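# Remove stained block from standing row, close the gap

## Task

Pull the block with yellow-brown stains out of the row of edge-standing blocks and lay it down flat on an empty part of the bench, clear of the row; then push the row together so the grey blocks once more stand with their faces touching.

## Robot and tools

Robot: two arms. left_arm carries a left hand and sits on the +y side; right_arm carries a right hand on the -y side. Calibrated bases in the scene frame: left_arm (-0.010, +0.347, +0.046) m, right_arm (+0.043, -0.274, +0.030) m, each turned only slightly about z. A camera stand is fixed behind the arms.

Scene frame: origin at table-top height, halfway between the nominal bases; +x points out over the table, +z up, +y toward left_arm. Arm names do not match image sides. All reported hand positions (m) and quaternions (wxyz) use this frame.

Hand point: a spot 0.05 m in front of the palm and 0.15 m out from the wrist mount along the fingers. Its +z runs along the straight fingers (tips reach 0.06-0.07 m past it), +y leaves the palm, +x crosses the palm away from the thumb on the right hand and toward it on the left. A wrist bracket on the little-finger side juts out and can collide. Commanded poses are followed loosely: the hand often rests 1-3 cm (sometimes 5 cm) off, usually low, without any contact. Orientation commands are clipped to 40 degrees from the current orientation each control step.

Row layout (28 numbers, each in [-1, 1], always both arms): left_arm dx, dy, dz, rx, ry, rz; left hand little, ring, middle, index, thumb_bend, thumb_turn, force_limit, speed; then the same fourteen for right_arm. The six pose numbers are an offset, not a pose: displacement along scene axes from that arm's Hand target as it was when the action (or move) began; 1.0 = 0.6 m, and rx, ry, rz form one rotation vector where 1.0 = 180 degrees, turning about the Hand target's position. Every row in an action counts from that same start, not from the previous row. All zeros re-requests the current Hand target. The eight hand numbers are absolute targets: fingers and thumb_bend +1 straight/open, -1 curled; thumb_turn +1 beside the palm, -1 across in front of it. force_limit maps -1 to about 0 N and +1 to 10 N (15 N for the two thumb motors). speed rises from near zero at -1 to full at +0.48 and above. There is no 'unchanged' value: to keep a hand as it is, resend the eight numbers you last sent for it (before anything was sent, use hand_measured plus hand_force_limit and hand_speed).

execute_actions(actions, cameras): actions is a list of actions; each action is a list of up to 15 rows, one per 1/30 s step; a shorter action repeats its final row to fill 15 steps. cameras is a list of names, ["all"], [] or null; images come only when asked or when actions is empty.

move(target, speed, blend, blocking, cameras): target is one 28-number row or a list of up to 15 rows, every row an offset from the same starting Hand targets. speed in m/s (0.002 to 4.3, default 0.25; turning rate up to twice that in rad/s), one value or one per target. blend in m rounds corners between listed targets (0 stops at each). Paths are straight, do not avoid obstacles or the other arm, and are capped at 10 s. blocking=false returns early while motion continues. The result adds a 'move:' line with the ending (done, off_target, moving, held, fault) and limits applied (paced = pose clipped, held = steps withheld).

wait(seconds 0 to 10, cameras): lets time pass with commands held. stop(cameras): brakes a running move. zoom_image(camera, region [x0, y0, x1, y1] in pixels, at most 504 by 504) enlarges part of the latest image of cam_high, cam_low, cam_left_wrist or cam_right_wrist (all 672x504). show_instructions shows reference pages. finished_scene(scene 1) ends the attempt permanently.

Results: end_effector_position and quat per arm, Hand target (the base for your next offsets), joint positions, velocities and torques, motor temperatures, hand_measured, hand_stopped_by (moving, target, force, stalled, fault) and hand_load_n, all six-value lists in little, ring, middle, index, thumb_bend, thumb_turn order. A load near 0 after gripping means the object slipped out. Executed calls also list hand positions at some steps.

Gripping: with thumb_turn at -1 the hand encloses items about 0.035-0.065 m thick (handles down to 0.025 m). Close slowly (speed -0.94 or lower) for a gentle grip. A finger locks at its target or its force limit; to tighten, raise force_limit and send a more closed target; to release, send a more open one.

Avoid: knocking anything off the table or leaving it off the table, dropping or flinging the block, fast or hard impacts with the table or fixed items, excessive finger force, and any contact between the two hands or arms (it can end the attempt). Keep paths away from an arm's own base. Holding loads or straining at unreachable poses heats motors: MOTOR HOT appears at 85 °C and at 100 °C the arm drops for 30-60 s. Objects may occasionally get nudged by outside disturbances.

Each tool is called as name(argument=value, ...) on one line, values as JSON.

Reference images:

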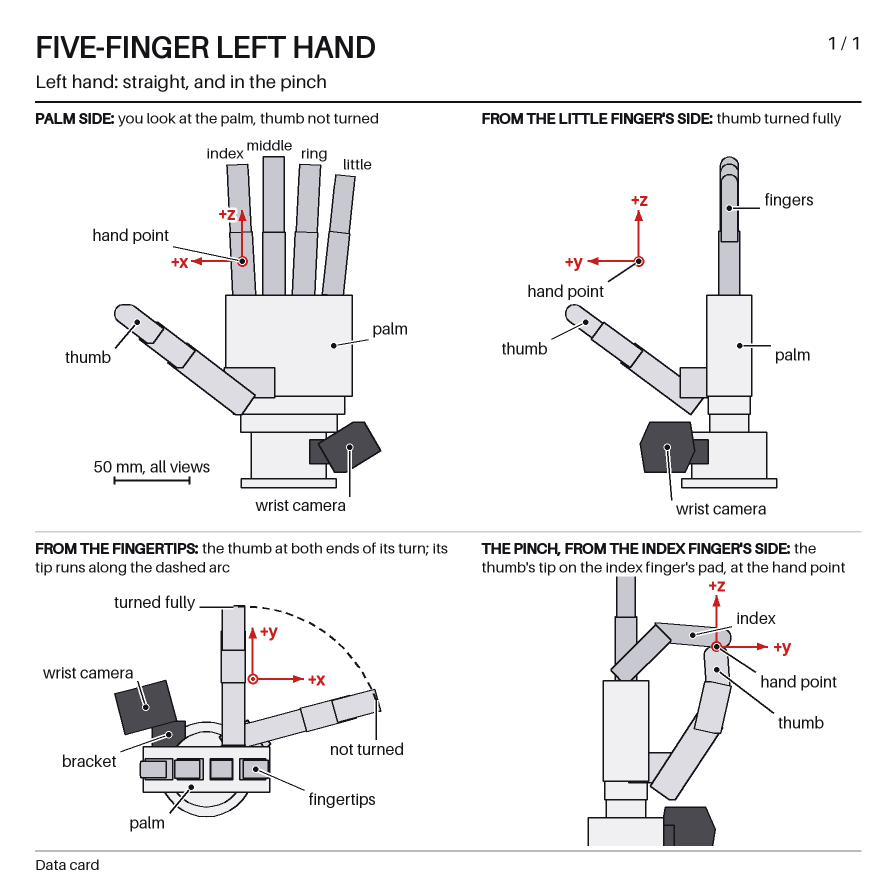

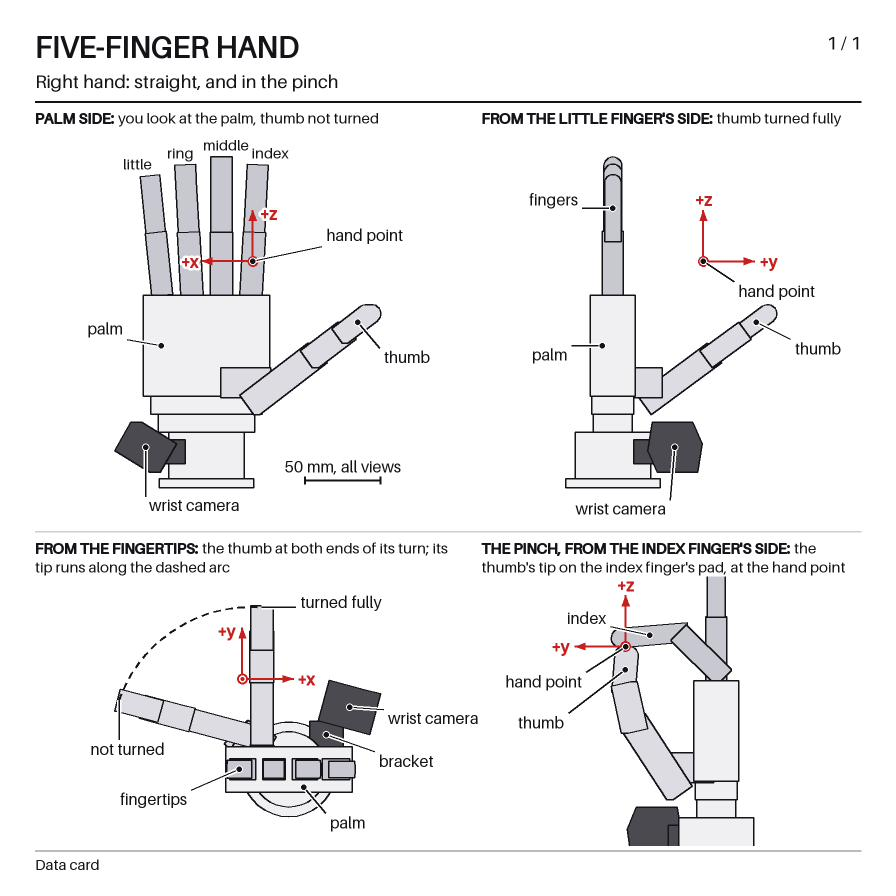

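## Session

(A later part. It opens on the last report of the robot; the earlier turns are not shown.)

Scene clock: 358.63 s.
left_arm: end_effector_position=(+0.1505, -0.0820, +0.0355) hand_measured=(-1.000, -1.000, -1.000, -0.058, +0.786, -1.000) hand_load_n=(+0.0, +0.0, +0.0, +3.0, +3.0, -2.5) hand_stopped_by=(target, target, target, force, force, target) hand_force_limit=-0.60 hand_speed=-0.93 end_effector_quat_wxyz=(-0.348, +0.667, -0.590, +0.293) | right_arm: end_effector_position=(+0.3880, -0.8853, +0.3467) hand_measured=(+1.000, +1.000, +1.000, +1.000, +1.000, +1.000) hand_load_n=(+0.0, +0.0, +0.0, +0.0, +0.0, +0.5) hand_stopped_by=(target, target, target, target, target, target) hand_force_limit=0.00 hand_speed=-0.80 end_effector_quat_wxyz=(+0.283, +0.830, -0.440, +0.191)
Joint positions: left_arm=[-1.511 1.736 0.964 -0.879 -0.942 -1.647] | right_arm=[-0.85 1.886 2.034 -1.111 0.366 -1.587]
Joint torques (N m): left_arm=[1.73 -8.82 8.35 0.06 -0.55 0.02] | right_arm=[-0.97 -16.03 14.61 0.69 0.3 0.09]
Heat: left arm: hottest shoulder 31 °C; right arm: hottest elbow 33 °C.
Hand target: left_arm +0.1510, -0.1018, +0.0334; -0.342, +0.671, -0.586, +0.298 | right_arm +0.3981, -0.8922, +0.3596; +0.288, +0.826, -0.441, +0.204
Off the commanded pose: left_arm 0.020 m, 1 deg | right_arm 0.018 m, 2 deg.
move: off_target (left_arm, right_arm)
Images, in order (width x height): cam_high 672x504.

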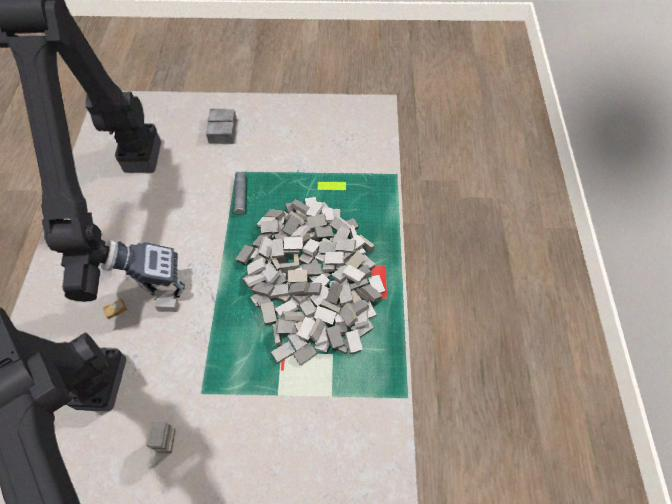

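move(target=[0,0.004,-0.012,0,0,0,-1,-1,-1,-0.15,0.6,-1,-0.6,-0.93,0,0,0,0,0,0,1,1,1,1,1,1,0,-0.8], speed=0.02, cameras=["cam_high"])

zoom_image(camera="cam_high", region=[150, 285, 185, 315])

Scene clock: 359.80 s.
left_arm: end_effector_position=(+0.1509, -0.0819, +0.0353) hand_measured=(-1.000, -1.000, -1.000, -0.058, +0.786, -1.000) hand_load_n=(+0.0, +0.5, +0.5, +2.0, +3.0, -2.0) hand_stopped_by=(target, target, target, force, force, target) hand_force_limit=-0.60 hand_speed=-0.93 end_effector_quat_wxyz=(-0.349, +0.666, -0.590, +0.294) | right_arm: end_effector_position=(+0.3880, -0.8853, +0.3467) hand_measured=(+1.000, +1.000, +1.000, +1.000, +1.000, +1.000) hand_load_n=(+0.0, +0.0, +0.0, +0.0, +0.0, +0.5) hand_stopped_by=(target, target, target, target, target, target) hand_force_limit=0.00 hand_speed=-0.80 end_effector_quat_wxyz=(+0.283, +0.830, -0.440, +0.191)
Joint positions: left_arm=[-1.511 1.738 0.964 -0.879 -0.945 -1.647] | right_arm=[-0.85 1.886 2.034 -1.111 0.366 -1.587]
Joint torques (N m): left_arm=[2.08 -8.29 7.71 0.84 -0.45 0.06] | right_arm=[-0.5 -15.91 14.46 0.75 0.28 0.09]
Heat: left arm: hottest shoulder 31 °C; right arm: hottest elbow 33 °C.
Hand target: left_arm +0.1510, -0.0996, +0.0264; -0.341, +0.671, -0.586, +0.299 | right_arm +0.3981, -0.8922, +0.3596; +0.288, +0.826, -0.441, +0.204
Off the commanded pose: left_arm 0.020 m, 1 deg | right_arm 0.018 m, 2 deg.
move: off_target (left_arm, right_arm)
Images, in order (width x height): cam_high 672x504.

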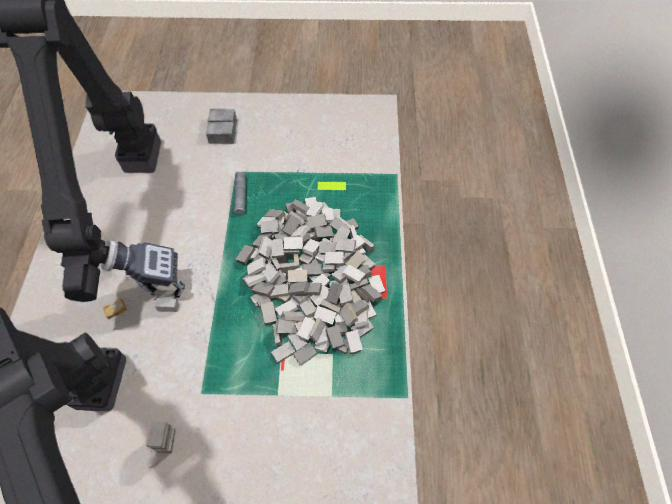

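Scaled by 14.400 from the camera's 672x504 image, which has a finer 960x720 frame.

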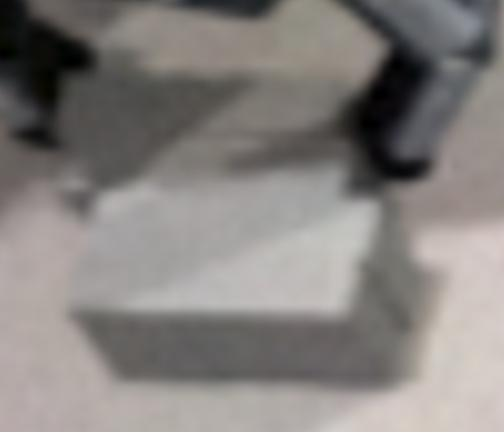

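move(target=[[0,0.018,0.006,0,0,0,-1,-1,-1,-0.15,0.6,-1,-0.6,-0.93,0,0,0,0,0,0,1,1,1,1,1,1,0,-0.8],[0,0.018,0.006,0,0,0,-1,-1,-1,-0.045,0.8,-1,-0.6,-0.93,0,0,0,0,0,0,1,1,1,1,1,1,0,-0.8]], speed=0.02, cameras=["cam_high"])

zoom_image(camera="cam_high", region=[150, 285, 185, 315])

Scene clock: 361.57 s.
left_arm: end_effector_position=(+0.1508, -0.0854, +0.0352) hand_measured=(-1.000, -1.000, -1.000, -0.044, +0.800, -1.000) hand_load_n=(+0.0, +0.0, +0.0, +0.5, +0.0, -0.5) hand_stopped_by=(target, target, target, target, target, target) hand_force_limit=-0.60 hand_speed=-0.93 end_effector_quat_wxyz=(-0.344, +0.669, -0.588, +0.298) | right_arm: end_effector_position=(+0.3880, -0.8853, +0.3467) hand_measured=(+1.000, +1.000, +1.000, +1.000, +1.000, +1.000) hand_load_n=(+0.0, +0.0, +0.0, -0.5, +0.0, +0.0) hand_stopped_by=(target, target, target, target, target, target) hand_force_limit=0.00 hand_speed=-0.80 end_effector_quat_wxyz=(+0.283, +0.830, -0.440, +0.191)
Joint positions: left_arm=[-1.511 1.738 0.964 -0.864 -0.943 -1.647] | right_arm=[-0.85 1.886 2.034 -1.111 0.366 -1.587]
Joint torques (N m): left_arm=[2.08 -9.76 5.33 0.62 -0.58 0.07] | right_arm=[-0.38 -15.33 14.46 0.58 0.26 0.11]
Heat: left arm: hottest shoulder 31 °C; right arm: hottest elbow 33 °C.
Hand target: left_arm +0.1510, -0.0888, +0.0300; -0.341, +0.671, -0.586, +0.299 | right_arm +0.3981, -0.8922, +0.3596; +0.288, +0.826, -0.441, +0.204
Off the commanded pose: left_arm 0.006 m, 0 deg | right_arm 0.018 m, 2 deg.
move: off_target (right_arm)
Images, in order (width x height): cam_high 672x504.

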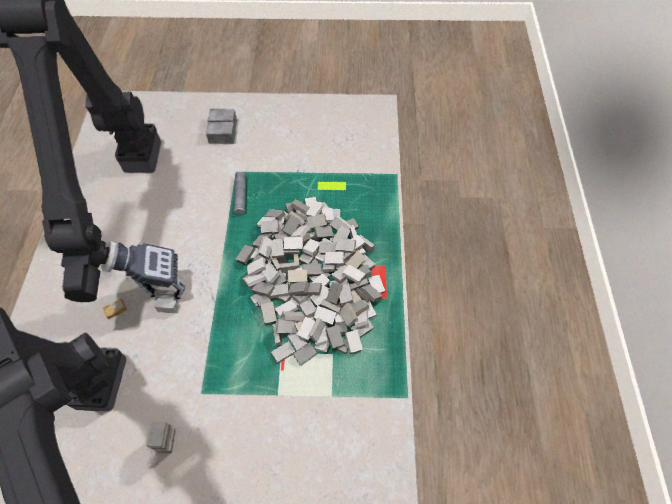

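Scaled by 14.400 from the camera's 672x504 image, which has a finer 960x720 frame.

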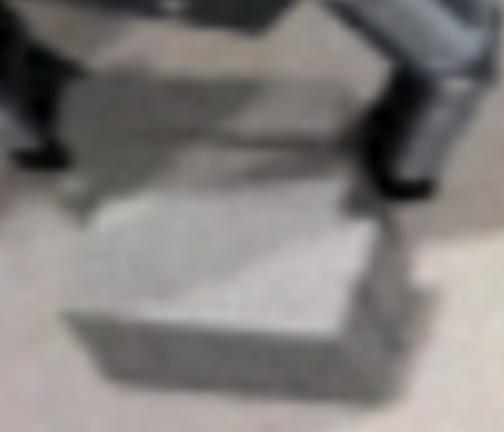

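move(target=[[0,0,0,0,0,0,-1,-1,-1,0.2,0.9,-1,-0.6,-0.6,0,0,0,0,0,0,1,1,1,1,1,1,0,-0.8],[0,0,0.12,0,0,0,-1,-1,-1,0.2,0.9,-1,-0.6,-0.6,0,0,0,0,0,0,1,1,1,1,1,1,0,-0.8],[-0.05,0.15,0.15,0,0,0,-1,-1,-1,0.2,0.9,-1,-0.6,-0.6,0,0,0,0,0,0,1,1,1,1,1,1,0,-0.8]], speed=[0.05,0.06,0.2], cameras=["cam_high","cam_left_wrist"])

zoom_image(camera="cam_high", region=[150, 285, 185, 315])

Scene clock: 365.70 s.
left_arm: end_effector_position=(+0.1241, -0.0001, +0.1167) hand_measured=(-1.000, -1.000, -1.000, +0.200, +0.900, -1.000) hand_load_n=(+0.0, +0.0, +0.0, +0.0, +0.0, +0.0) hand_stopped_by=(target, target, target, target, target, target) hand_force_limit=-0.60 hand_speed=-0.60 end_effector_quat_wxyz=(-0.346, +0.669, -0.588, +0.295) | right_arm: end_effector_position=(+0.3880, -0.8853, +0.3467) hand_measured=(+1.000, +1.000, +1.000, +1.000, +1.000, +1.000) hand_load_n=(+0.0, +0.0, +0.0, +0.0, +0.0, +0.0) hand_stopped_by=(target, target, target, target, target, target) hand_force_limit=0.00 hand_speed=-0.80 end_effector_quat_wxyz=(+0.283, +0.830, -0.440, +0.191)
Joint positions: left_arm=[-1.567 1.403 0.826 -1.147 -0.935 -1.745] | right_arm=[-0.85 1.886 2.034 -1.111 0.366 -1.587]
Joint torques (N m): left_arm=[1.49 -8.59 5.81 -0.36 -0.59 -0.04] | right_arm=[-0.09 -15.62 14.65 0.84 0.25 0.09]
Heat: left arm: hottest shoulder 31 °C; right arm: hottest elbow 33 °C.
Hand target: left_arm +0.1210, +0.0013, +0.1199; -0.342, +0.671, -0.586, +0.299 | right_arm +0.3981, -0.8922, +0.3596; +0.288, +0.826, -0.441, +0.204
Off the commanded pose: left_arm 0.005 m, 1 deg | right_arm 0.018 m, 2 deg.
move: off_target (right_arm)
Images, in order (width x height): cam_high 672x504, cam_left_wrist 672x504.

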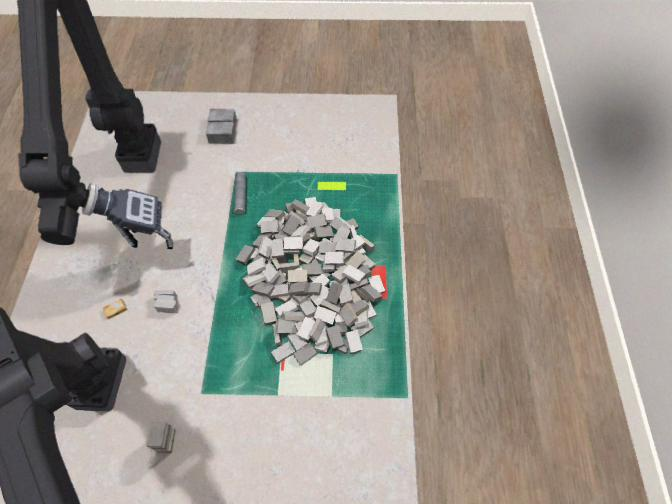

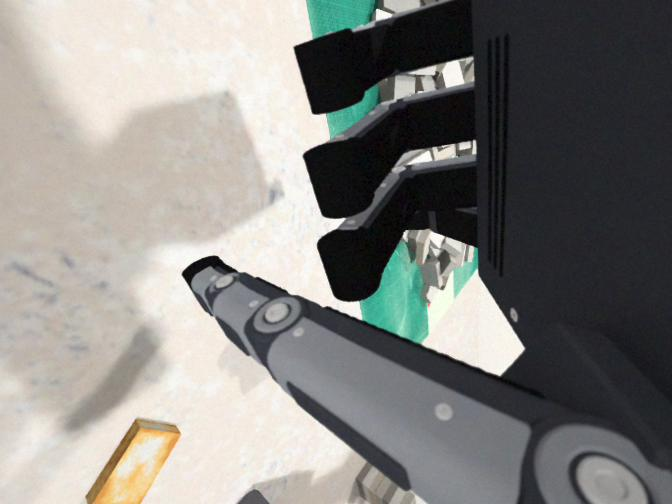

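Scaled by 14.400 from the camera's 672x504 image, which has a finer 960x720 frame.

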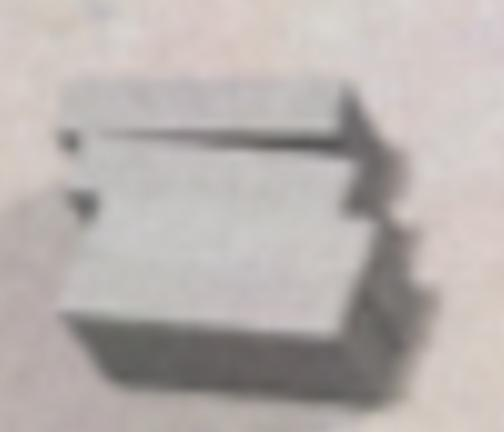

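move(target=[[-0.0167,-0.0788,-0.05,0,0,0,-1,-1,-1,0.24,1,-1,-0.6,-0.6,0,0,0,0,0,0,1,1,1,1,1,1,0,-0.8],[-0.0167,-0.0788,-0.164,0,0,0,-1,-1,-1,0.24,1,-1,-0.6,-0.6,0,0,0,0,0,0,1,1,1,1,1,1,0,-0.8]], speed=[0.15,0.06], cameras=["cam_high"])

zoom_image(camera="cam_high", region=[130, 260, 200, 315])

Scene clock: 370.97 s.
left_arm: end_effector_position=(+0.1130, -0.0475, +0.0303) hand_measured=(-1.000, -1.000, -1.000, +0.240, +1.000, -1.000) hand_load_n=(+0.0, +0.0, +0.0, +0.0, +0.0, +0.0) hand_stopped_by=(target, target, target, target, target, target) hand_force_limit=-0.60 hand_speed=-0.60 end_effector_quat_wxyz=(-0.339, +0.672, -0.586, +0.300) | right_arm: end_effector_position=(+0.3880, -0.8853, +0.3467) hand_measured=(+1.000, +1.000, +1.000, +1.000, +1.000, +1.000) hand_load_n=(+0.0, +0.0, +0.0, +0.0, +0.0, +0.0) hand_stopped_by=(target, target, target, target, target, target) hand_force_limit=0.00 hand_speed=-0.80 end_effector_quat_wxyz=(+0.283, +0.830, -0.440, +0.191)
Joint positions: left_arm=[-1.6 1.681 0.861 -0.925 -0.928 -1.796] | right_arm=[-0.85 1.886 2.034 -1.111 0.366 -1.587]
Joint torques (N m): left_arm=[1.44 -7.94 4.48 0.12 -0.64 -0.01] | right_arm=[-0.73 -15.91 14.49 0.65 0.26 0.07]
Heat: left arm: hottest shoulder 31 °C; right arm: hottest elbow 33 °C.
Hand target: left_arm +0.1110, -0.0460, +0.0216; -0.341, +0.671, -0.586, +0.299 | right_arm +0.3981, -0.8922, +0.3596; +0.288, +0.826, -0.441, +0.204
Off the commanded pose: left_arm 0.009 m, 0 deg | right_arm 0.018 m, 2 deg.
move: off_target (right_arm)
Images, in order (width x height): cam_high 672x504.

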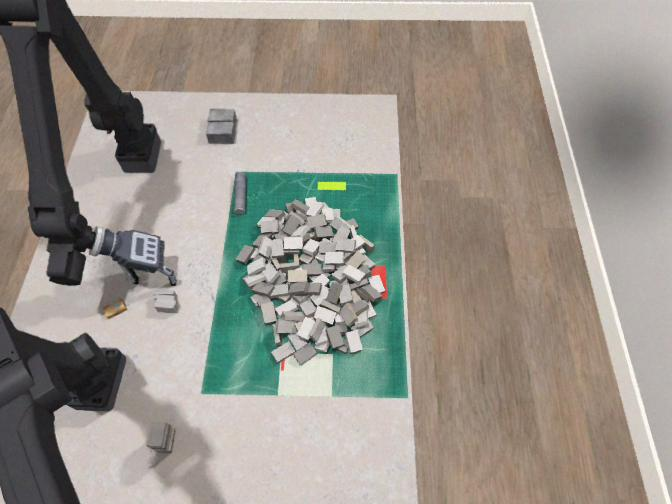

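Scaled by 7.200 from the camera's 672x504 image, which has a finer 960x720 frame.

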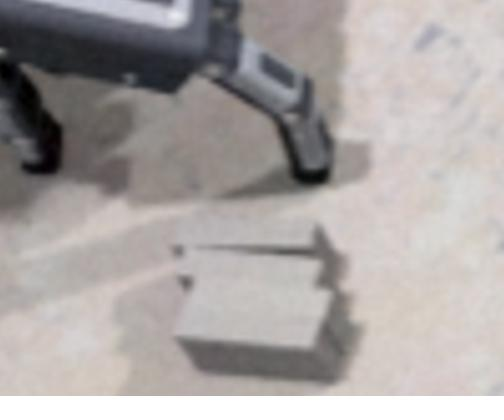

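move(target=[-0.021,0,0.02,0,0,0,-1,-1,-1,0.24,1,-1,-0.6,-0.6,0,0,0,0,0,0,1,1,1,1,1,1,0,-0.8], speed=0.08, cameras=["cam_high"])

zoom_image(camera="cam_high", region=[130, 260, 200, 315])

Scene clock: 372.93 s.
left_arm: end_effector_position=(+0.1014, -0.0399, +0.0311) hand_measured=(-1.000, -1.000, -1.000, +0.240, +1.000, -1.000) hand_load_n=(+0.0, +0.5, +0.0, +0.0, +0.0, +0.0) hand_stopped_by=(target, target, target, target, target, target) hand_force_limit=-0.60 hand_speed=-0.60 end_effector_quat_wxyz=(-0.346, +0.668, -0.589, +0.295) | right_arm: end_effector_position=(+0.3880, -0.8853, +0.3467) hand_measured=(+1.000, +1.000, +1.000, +1.000, +1.000, +1.000) hand_load_n=(+0.0, +0.0, +0.0, +0.0, +0.0, +0.0) hand_stopped_by=(target, target, target, target, target, target) hand_force_limit=0.00 hand_speed=-0.80 end_effector_quat_wxyz=(+0.283, +0.830, -0.440, +0.191)
Joint positions: left_arm=[-1.631 1.681 0.861 -0.986 -0.923 -1.847] | right_arm=[-0.85 1.886 2.034 -1.111 0.366 -1.587]
Joint torques (N m): left_arm=[1.32 -9.52 5.93 -0.58 -0.55 -0.01] | right_arm=[-0.79 -15.85 14.49 1.05 0.3 0.09]
Heat: left arm: hottest shoulder 31 °C; right arm: hottest elbow 34 °C.
Hand target: left_arm +0.0983, -0.0461, +0.0336; -0.341, +0.671, -0.586, +0.299 | right_arm +0.3981, -0.8922, +0.3596; +0.288, +0.826, -0.441, +0.204
Off the commanded pose: left_arm 0.007 m, 1 deg | right_arm 0.018 m, 2 deg.
move: off_target (right_arm)
Images, in order (width x height): cam_high 672x504.

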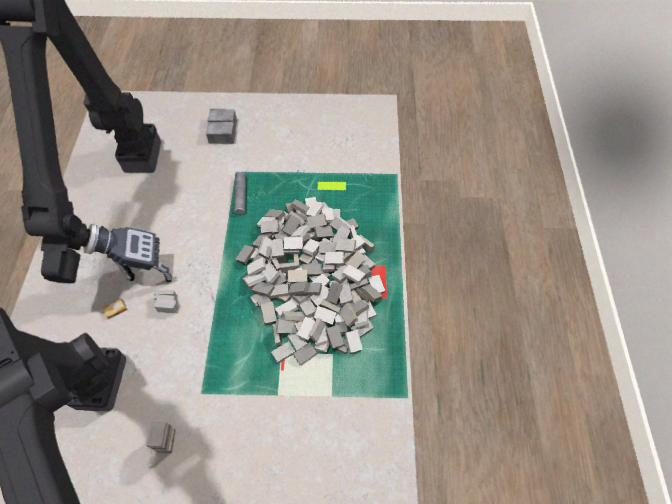

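Scaled by 7.200 from the camera's 672x504 image, which has a finer 960x720 frame.

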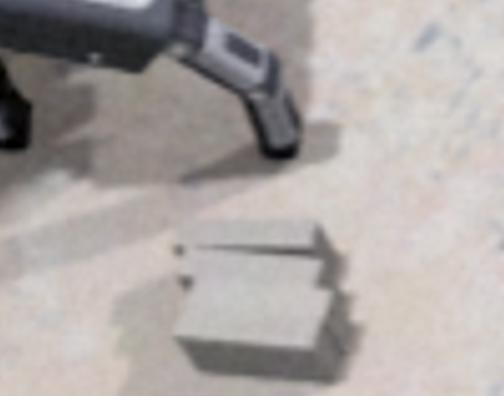

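move(target=[-0.005,-0.0633,-0.0043,0,0,0,-1,-1,-1,0.24,1,-1,-0.6,-0.6,0,0,0,0,0,0,1,1,1,1,1,1,0,-0.8], speed=0.03, cameras=["cam_high"])

zoom_image(camera="cam_high", region=[140, 270, 196, 314])

Scene clock: 375.40 s.
left_arm: end_effector_position=(+0.0996, -0.0701, +0.0315) hand_measured=(-1.000, -1.000, -1.000, +0.240, +1.000, -1.000) hand_load_n=(+0.5, +0.0, +0.0, +0.0, +0.0, +0.0) hand_stopped_by=(target, target, target, target, target, target) hand_force_limit=-0.60 hand_speed=-0.60 end_effector_quat_wxyz=(-0.346, +0.669, -0.588, +0.295) | right_arm: end_effector_position=(+0.3880, -0.8853, +0.3467) hand_measured=(+1.000, +1.000, +1.000, +1.000, +1.000, +1.000) hand_load_n=(+0.0, +0.0, +0.0, -0.5, +0.0, +0.0) hand_stopped_by=(target, target, target, target, target, target) hand_force_limit=0.00 hand_speed=-0.80 end_effector_quat_wxyz=(+0.283, +0.830, -0.440, +0.191)
Joint positions: left_arm=[-1.633 1.743 0.952 -1.019 -0.922 -1.853] | right_arm=[-0.85 1.886 2.034 -1.111 0.366 -1.587]
Joint torques (N m): left_arm=[1.2 -9.47 7.58 -0.58 -0.56 -0.04] | right_arm=[-0.5 -16.03 14.63 0.76 0.28 0.09]
Heat: left arm: hottest shoulder 31 °C; right arm: hottest elbow 34 °C.
Hand target: left_arm +0.0954, -0.0840, +0.0310; -0.342, +0.671, -0.586, +0.299 | right_arm +0.3981, -0.8922, +0.3596; +0.288, +0.826, -0.441, +0.204
Off the commanded pose: left_arm 0.015 m, 1 deg | right_arm 0.018 m, 2 deg.
move: off_target (left_arm, right_arm)
Images, in order (width x height): cam_high 672x504.

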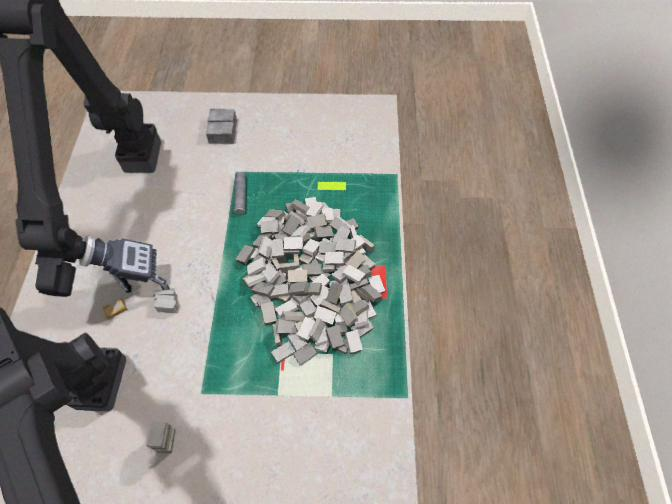

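Scaled by 9.000 from the camera's 672x504 image, which has a finer 960x720 frame.

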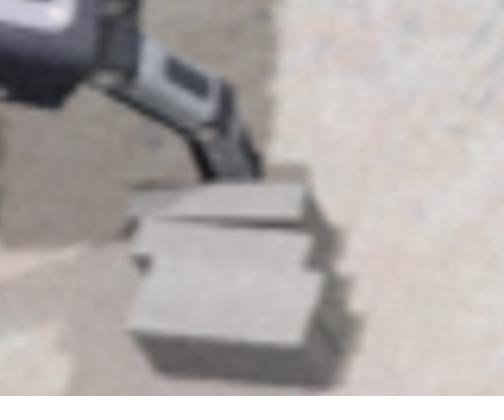

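move(target=[0,-0.01,-0.004,0,0,0,-1,-1,-1,0.24,1,-1,-0.6,-0.6,0,0,0,0,0,0,1,1,1,1,1,1,0,-0.8], speed=0.02, cameras=["cam_high"])

zoom_image(camera="cam_high", region=[140, 270, 196, 314])

Scene clock: 376.57 s.
left_arm: end_effector_position=(+0.0994, -0.0734, +0.0289) hand_measured=(-1.000, -1.000, -1.000, +0.240, +1.000, -1.000) hand_load_n=(+0.0, +0.0, +0.0, +0.0, +0.0, +0.0) hand_stopped_by=(target, target, target, target, target, target) hand_force_limit=-0.60 hand_speed=-0.60 end_effector_quat_wxyz=(-0.348, +0.668, -0.589, +0.293) | right_arm: end_effector_position=(+0.3880, -0.8853, +0.3467) hand_measured=(+1.000, +1.000, +1.000, +1.000, +1.000, +1.000) hand_load_n=(+0.0, +0.0, +0.0, +0.0, +0.0, +0.0) hand_stopped_by=(target, target, target, target, target, target) hand_force_limit=0.00 hand_speed=-0.80 end_effector_quat_wxyz=(+0.283, +0.830, -0.440, +0.191)
Joint positions: left_arm=[-1.633 1.758 0.964 -1.023 -0.922 -1.853] | right_arm=[-0.85 1.886 2.034 -1.111 0.366 -1.587]
Joint torques (N m): left_arm=[1.49 -9.17 7.61 -0.32 -0.55 -0.05] | right_arm=[0.21 -15.97 14.57 0.81 0.29 0.1]
Heat: left arm: hottest shoulder 31 °C; right arm: hottest elbow 34 °C.
Hand target: left_arm +0.0954, -0.0899, +0.0285; -0.341, +0.671, -0.586, +0.299 | right_arm +0.3981, -0.8922, +0.3596; +0.288, +0.826, -0.441, +0.204
Off the commanded pose: left_arm 0.017 m, 1 deg | right_arm 0.018 m, 2 deg.
move: off_target (left_arm, right_arm)
Images, in order (width x height): cam_high 672x504.

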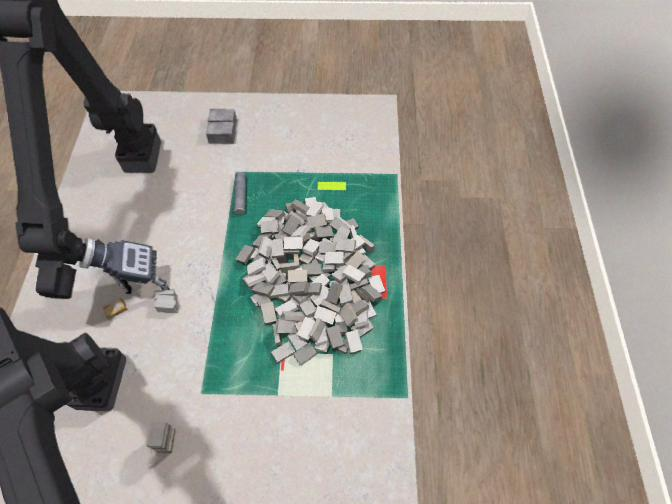

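Scaled by 9.000 from the camera's 672x504 image, which has a finer 960x720 frame.

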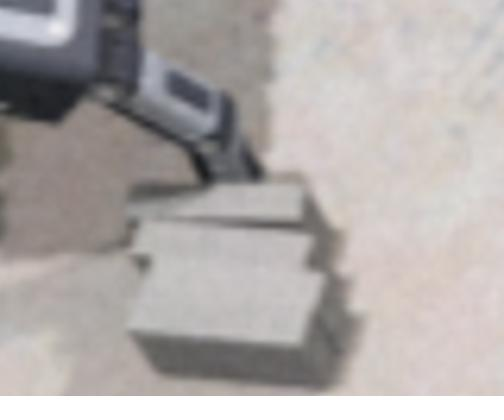

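move(target=[0,-0.01,-0.001,0,0,0,-1,-1,-1,0.24,1,-1,-0.6,-0.6,0,0,0,0,0,0,1,1,1,1,1,1,0,-0.8], speed=0.02, cameras=["cam_high"])

zoom_image(camera="cam_high", region=[140, 270, 196, 314])

Scene clock: 377.77 s.
left_arm: end_effector_position=(+0.0993, -0.0762, +0.0283) hand_measured=(-1.000, -1.000, -1.000, +0.240, +1.000, -1.000) hand_load_n=(+0.0, +0.0, +0.0, +0.0, +0.0, +0.0) hand_stopped_by=(target, target, target, target, target, target) hand_force_limit=-0.60 hand_speed=-0.60 end_effector_quat_wxyz=(-0.350, +0.667, -0.590, +0.291) | right_arm: end_effector_position=(+0.3880, -0.8853, +0.3467) hand_measured=(+1.000, +1.000, +1.000, +1.000, +1.000, +1.000) hand_load_n=(+0.0, +0.0, +0.0, +0.0, +0.0, +0.0) hand_stopped_by=(target, target, target, target, target, target) hand_force_limit=0.00 hand_speed=-0.80 end_effector_quat_wxyz=(+0.283, +0.830, -0.440, +0.191)
Joint positions: left_arm=[-1.633 1.768 0.977 -1.032 -0.922 -1.853] | right_arm=[-0.85 1.886 2.034 -1.111 0.366 -1.587]
Joint torques (N m): left_arm=[1.79 -9.41 7.87 -0.32 -0.53 -0.03] | right_arm=[-0.56 -15.74 14.6 0.85 0.24 0.09]
Heat: left arm: hottest shoulder 31 °C; right arm: hottest elbow 34 °C.
Hand target: left_arm +0.0954, -0.0959, +0.0280; -0.341, +0.671, -0.586, +0.299 | right_arm +0.3981, -0.8922, +0.3596; +0.288, +0.826, -0.441, +0.204
Off the commanded pose: left_arm 0.020 m, 1 deg | right_arm 0.018 m, 2 deg.
move: off_target (left_arm, right_arm)
Images, in order (width x height): cam_high 672x504.

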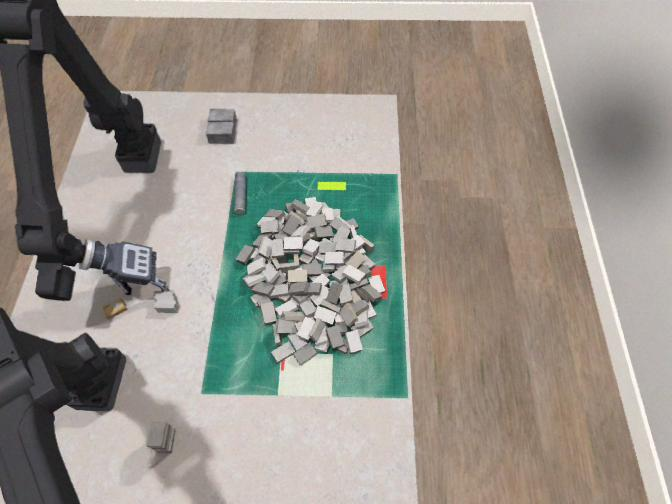

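Scaled by 9.000 from the camera's 672x504 image, which has a finer 960x720 frame.

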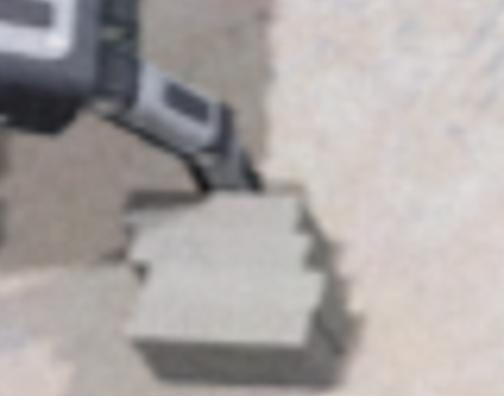

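zoom_image(camera="cam_high", region=[95, 265, 165, 320])

zoom_image(camera="cam_high", region=[150, 285, 185, 315])

Scaled by 7.200 from the camera's 672x504 image, which has a finer 960x720 frame.

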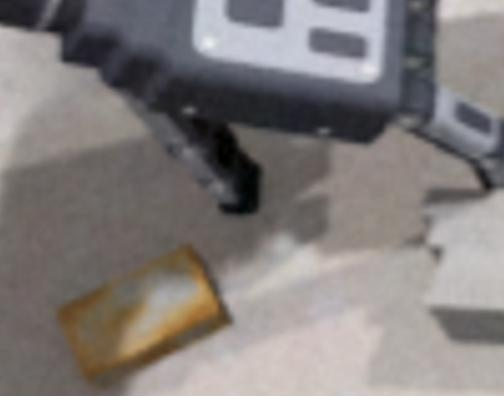

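Scaled by 14.400 from the camera's 672x504 image, which has a finer 960x720 frame.

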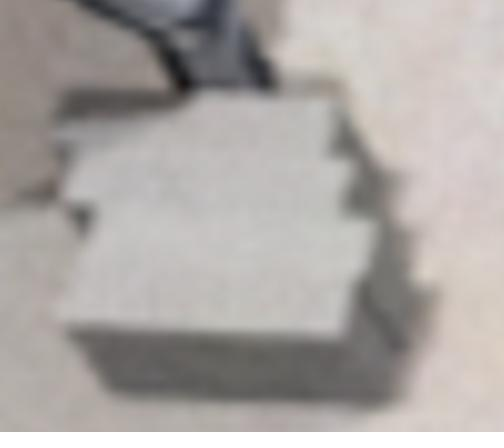

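move(target=[[0,0.09,0.006,0,0,0,-1,-1,-1,0.24,1,-1,-0.6,-0.6,0,0,0,0,0,0,1,1,1,1,1,1,0,-0.8],[0,0.12,0.15,0,0,0,-1,-1,-1,0.24,1,-1,-0.6,-0.6,0,0,0,0,0,0,1,1,1,1,1,1,0,-0.8],[-0.05,0.3,0.2,0,0,0,-1,-1,-1,0.24,1,-1,-0.6,-0.6,0,0,0,0,0,0,1,1,1,1,1,1,0,-0.8]], speed=[0.06,0.12,0.25], cameras=["cam_high","cam_left_wrist","cam_low"])

zoom_image(camera="cam_high", region=[150, 285, 185, 315])

zoom_image(camera="cam_high", region=[95, 265, 215, 345])

Scene clock: 382.77 s.
left_arm: end_effector_position=(+0.0672, +0.0826, +0.1463) hand_measured=(-1.000, -1.000, -1.000, +0.240, +1.000, -1.000) hand_load_n=(+0.0, +0.5, +0.0, +0.0, +0.0, +0.0) hand_stopped_by=(target, target, target, target, target, target) hand_force_limit=-0.60 hand_speed=-0.60 end_effector_quat_wxyz=(-0.343, +0.670, -0.588, +0.297) | right_arm: end_effector_position=(+0.3880, -0.8853, +0.3467) hand_measured=(+1.000, +1.000, +1.000, +1.000, +1.000, +1.000) hand_load_n=(-0.5, +0.0, +0.0, +0.0, +0.0, +0.0) hand_stopped_by=(target, target, target, target, target, target) hand_force_limit=0.00 hand_speed=-0.80 end_effector_quat_wxyz=(+0.283, +0.830, -0.440, +0.191)
Joint positions: left_arm=[-1.781 1.194 0.714 -1.5 -0.875 -2.078] | right_arm=[-0.85 1.886 2.034 -1.111 0.366 -1.587]
Joint torques (N m): left_arm=[1.2 -4.78 6.02 -0.88 -0.53 -0.05] | right_arm=[-0.5 -15.97 14.48 0.64 0.27 0.07]
Heat: left arm: hottest shoulder 31 °C; right arm: hottest elbow 34 °C.
Hand target: left_arm +0.0654, +0.0839, +0.1480; -0.341, +0.671, -0.586, +0.299 | right_arm +0.3981, -0.8922, +0.3596; +0.288, +0.826, -0.441, +0.204
Off the commanded pose: left_arm 0.003 m, 0 deg | right_arm 0.018 m, 2 deg.
move: off_target (right_arm)
Images, in order (width x height): cam_high 672x504, cam_low 672x504, cam_left_wrist 672x504.

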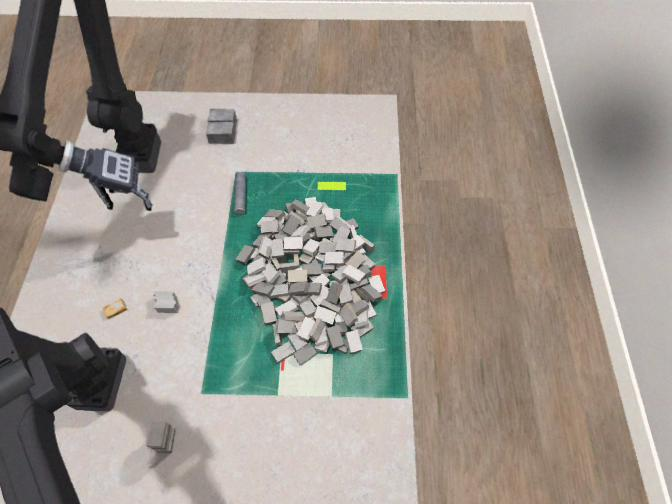

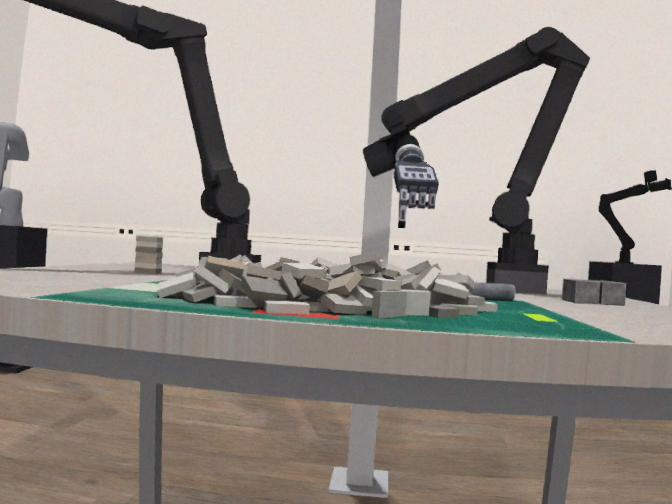

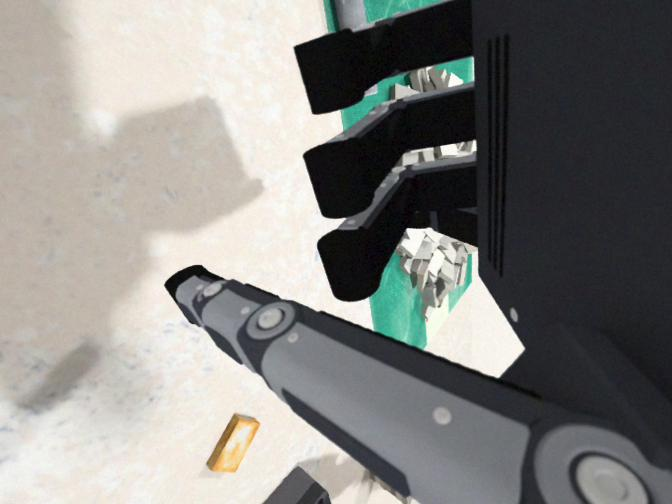

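Scaled by 14.400 from the camera's 672x504 image, which has a finer 960x720 frame.

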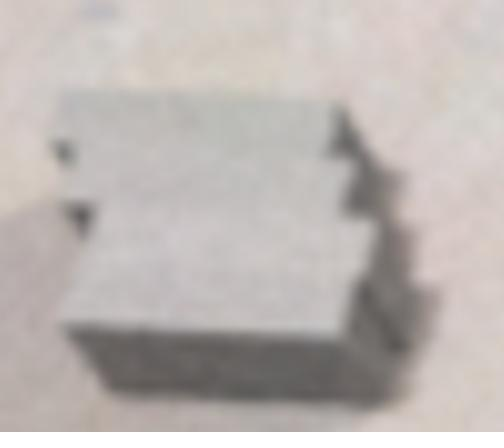

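Scaled by 4.200 from the camera's 672x504 image, which has a finer 960x720 frame.

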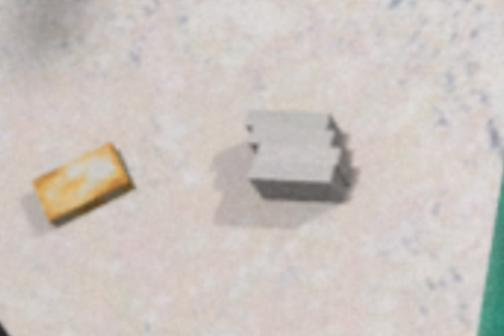

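move(target=[[0,-0.1,0.07,0,0.15,-0.02,-1,1,1,1,1,-1,-0.6,0.0,0,0,0,0,0,0,1,1,1,1,1,1,0,-0.8],[-0.0673,-0.2967,0.0333,-0.0158,0.2996,-0.0472,-1,1,1,1,1,-1,-0.6,0.0,0,0,0,0,0,0,1,1,1,1,1,1,0,-0.8]], speed=[0.25,0.25], blend=[0.03,0], cameras=["cam_high","cam_left_wrist"])

Scene clock: 389.37 s.
left_arm: end_effector_position=(+0.0179, -0.0759, +0.1586) hand_measured=(-1.000, +1.000, +1.000, +1.000, +1.000, -1.000) hand_load_n=(+0.0, +0.0, +0.0, +0.0, +0.0, +0.0) hand_stopped_by=(target, target, target, target, target, target) hand_force_limit=-0.60 hand_speed=0.00 end_effector_quat_wxyz=(-0.009, +0.700, -0.714, -0.013) | right_arm: end_effector_position=(+0.3880, -0.8853, +0.3467) hand_measured=(+1.000, +1.000, +1.000, +1.000, +1.000, +1.000) hand_load_n=(+0.0, +0.0, +0.0, +0.0, +0.0, +0.0) hand_stopped_by=(target, target, target, target, target, target) hand_force_limit=0.00 hand_speed=-0.80 end_effector_quat_wxyz=(+0.283, +0.830, -0.440, +0.191)
Joint positions: left_arm=[-1.375 1.475 1.12 -1.248 -0.003 -1.328] | right_arm=[-0.85 1.886 2.034 -1.111 0.366 -1.587]
Joint torques (N m): left_arm=[2.84 -8.23 10.33 0.14 0.08 0.23] | right_arm=[-0.21 -15.74 14.46 0.66 0.29 0.11]
Heat: left arm: hottest shoulder 31 °C; right arm: hottest elbow 34 °C.
Hand target: left_arm +0.0250, -0.0941, +0.1678; +0.000, +0.698, -0.716, +0.000 | right_arm +0.3981, -0.8922, +0.3596; +0.288, +0.826, -0.441, +0.204
Off the commanded pose: left_arm 0.022 m, 2 deg | right_arm 0.018 m, 2 deg.
move: off_target (left_arm, right_arm)
Images, in order (width x height): cam_high 672x504, cam_left_wrist 672x504.

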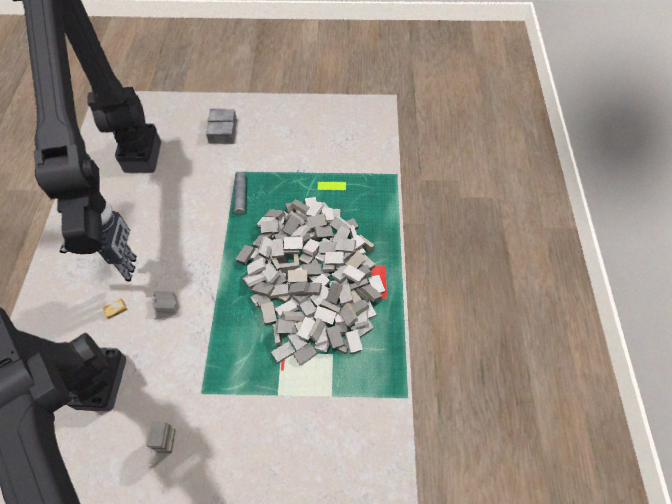

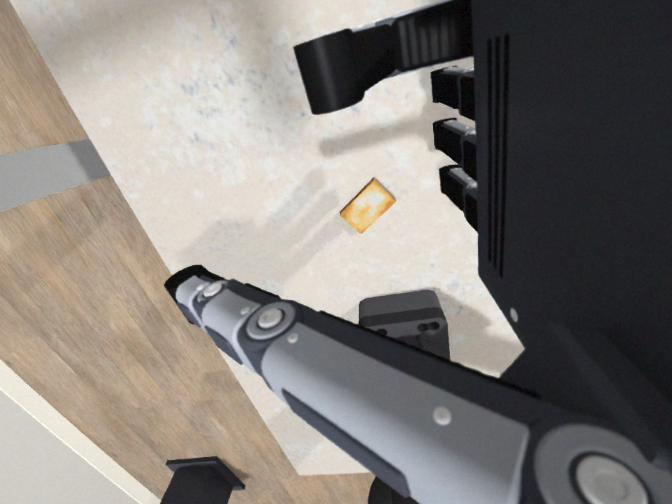

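move(target=[0,0,-0.158,0,0,0,-1,1,1,1,1,-1,-0.6,0.0,0,0,0,0,0,0,1,1,1,1,1,1,0,-0.8], speed=0.08, cameras=["cam_high"])

zoom_image(camera="cam_high", region=[100, 260, 190, 325])

Scene clock: 391.53 s.
left_arm: end_effector_position=(+0.0222, -0.0958, +0.0825) hand_measured=(-1.000, +1.000, +1.000, +1.000, +1.000, -1.000) hand_load_n=(+0.0, +0.0, +0.0, +0.0, +0.0, +0.0) hand_stopped_by=(target, target, target, target, target, target) hand_force_limit=-0.60 hand_speed=0.00 end_effector_quat_wxyz=(+0.003, +0.700, -0.714, +0.006) | right_arm: end_effector_position=(+0.3880, -0.8853, +0.3467) hand_measured=(+1.000, +1.000, +1.000, +1.000, +1.000, +1.000) hand_load_n=(+0.0, +0.0, +0.0, +0.0, +0.0, +0.0) hand_stopped_by=(target, target, target, target, target, target) hand_force_limit=0.00 hand_speed=-0.80 end_effector_quat_wxyz=(+0.283, +0.830, -0.440, +0.191)
Joint positions: left_arm=[-1.375 1.588 1.027 -0.996 -0.002 -1.328] | right_arm=[-0.85 1.886 2.034 -1.111 0.366 -1.587]
Joint torques (N m): left_arm=[2.9 -8.94 6.15 0.5 0.04 0.21] | right_arm=[-0.73 -15.85 14.5 0.77 0.3 0.09]
Heat: left arm: hottest shoulder 31 °C; right arm: hottest elbow 34 °C.
Hand target: left_arm +0.0249, -0.0940, +0.0730; +0.000, +0.698, -0.716, +0.000 | right_arm +0.3981, -0.8922, +0.3596; +0.288, +0.826, -0.441, +0.204
Off the commanded pose: left_arm 0.010 m, 1 deg | right_arm 0.018 m, 2 deg.
move: off_target (right_arm)
Images, in order (width x height): cam_high 672x504.

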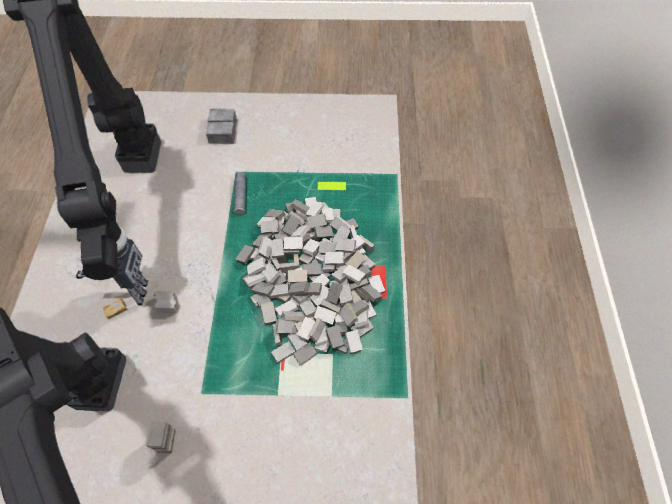

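Scaled by 5.600 from the camera's 672x504 image, which has a finer 960x720 frame.

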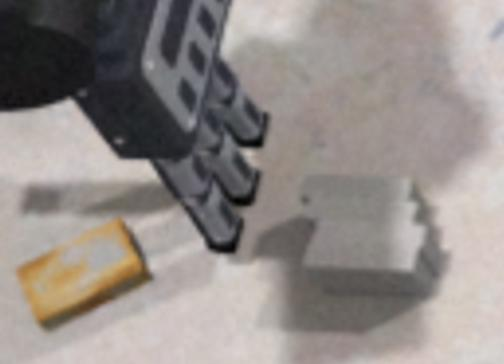

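zoom_image(camera="cam_high", region=[130, 272, 180, 317])

Scaled by 10.080 from the camera's 672x504 image, which has a finer 960x720 frame.

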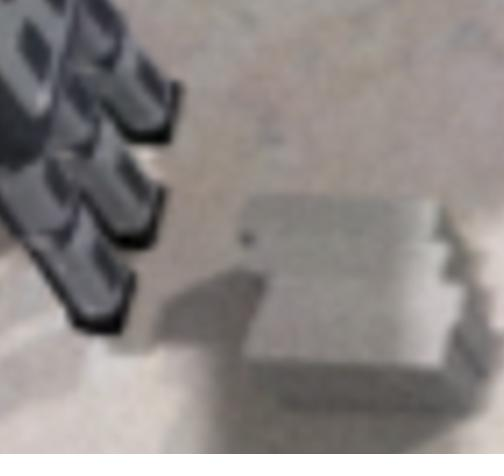

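move(target=[[0,-0.0067,-0.015,0,0,0.022,-1,1,1,1,1,-1,-0.6,0.0,0,0,0,0,0,0,1,1,1,1,1,1,0,-0.8],[0.023,-0.0067,-0.015,0,0,0.022,-1,1,1,1,1,-1,-0.6,0.0,0,0,0,0,0,0,1,1,1,1,1,1,0,-0.8]], speed=[0.05,0.04], cameras=["cam_high"])

zoom_image(camera="cam_high", region=[130, 272, 180, 317])

Scene clock: 395.00 s.
left_arm: end_effector_position=(+0.0323, -0.0986, +0.0769) hand_measured=(-1.000, +1.000, +1.000, +1.000, +1.000, -1.000) hand_load_n=(+0.0, +0.0, -1.5, +0.0, +0.0, +0.0) hand_stopped_by=(target, target, target, target, target, target) hand_force_limit=-0.60 hand_speed=0.00 end_effector_quat_wxyz=(+0.007, +0.722, -0.692, +0.007) | right_arm: end_effector_position=(+0.3880, -0.8853, +0.3467) hand_measured=(+1.000, +1.000, +1.000, +1.000, +1.000, +1.000) hand_load_n=(+0.0, +0.0, +0.0, +0.0, +0.0, +0.0) hand_stopped_by=(target, target, target, target, target, target) hand_force_limit=0.00 hand_speed=-0.80 end_effector_quat_wxyz=(+0.283, +0.830, -0.440, +0.191)
Joint positions: left_arm=[-1.354 1.596 1.018 -0.974 0.004 -1.37] | right_arm=[-0.85 1.886 2.034 -1.111 0.366 -1.587]
Joint torques (N m): left_arm=[2.67 -7.82 6.57 0.42 -0.14 0.21] | right_arm=[0.5 -15.62 14.53 0.76 0.24 0.09]
Heat: left arm: hottest shoulder 31 °C; right arm: hottest elbow 34 °C.
Hand target: left_arm +0.0388, -0.0980, +0.0640; +0.000, +0.722, -0.692, +0.000 | right_arm +0.3981, -0.8922, +0.3596; +0.288, +0.826, -0.441, +0.204
Off the commanded pose: left_arm 0.014 m, 1 deg | right_arm 0.018 m, 2 deg.
move: off_target (left_arm, right_arm)
Images, in order (width x height): cam_high 672x504.

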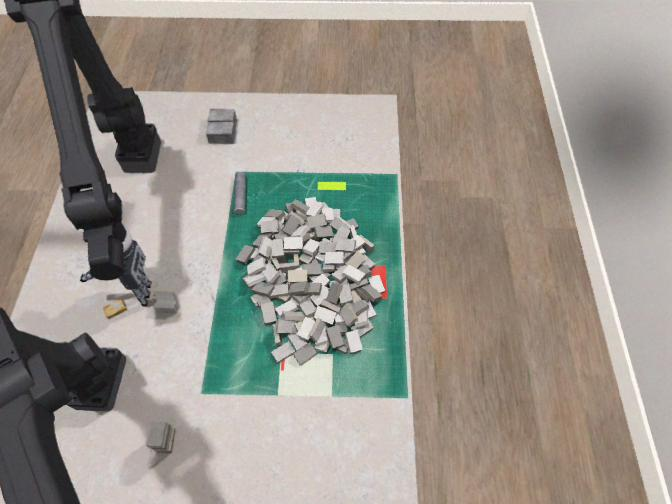

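Scaled by 10.080 from the camera's 672x504 image, which has a finer 960x720 frame.

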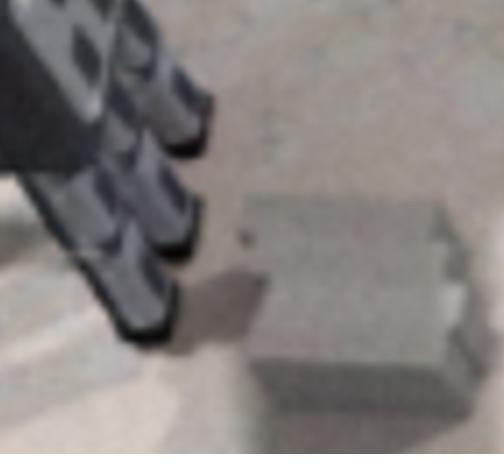

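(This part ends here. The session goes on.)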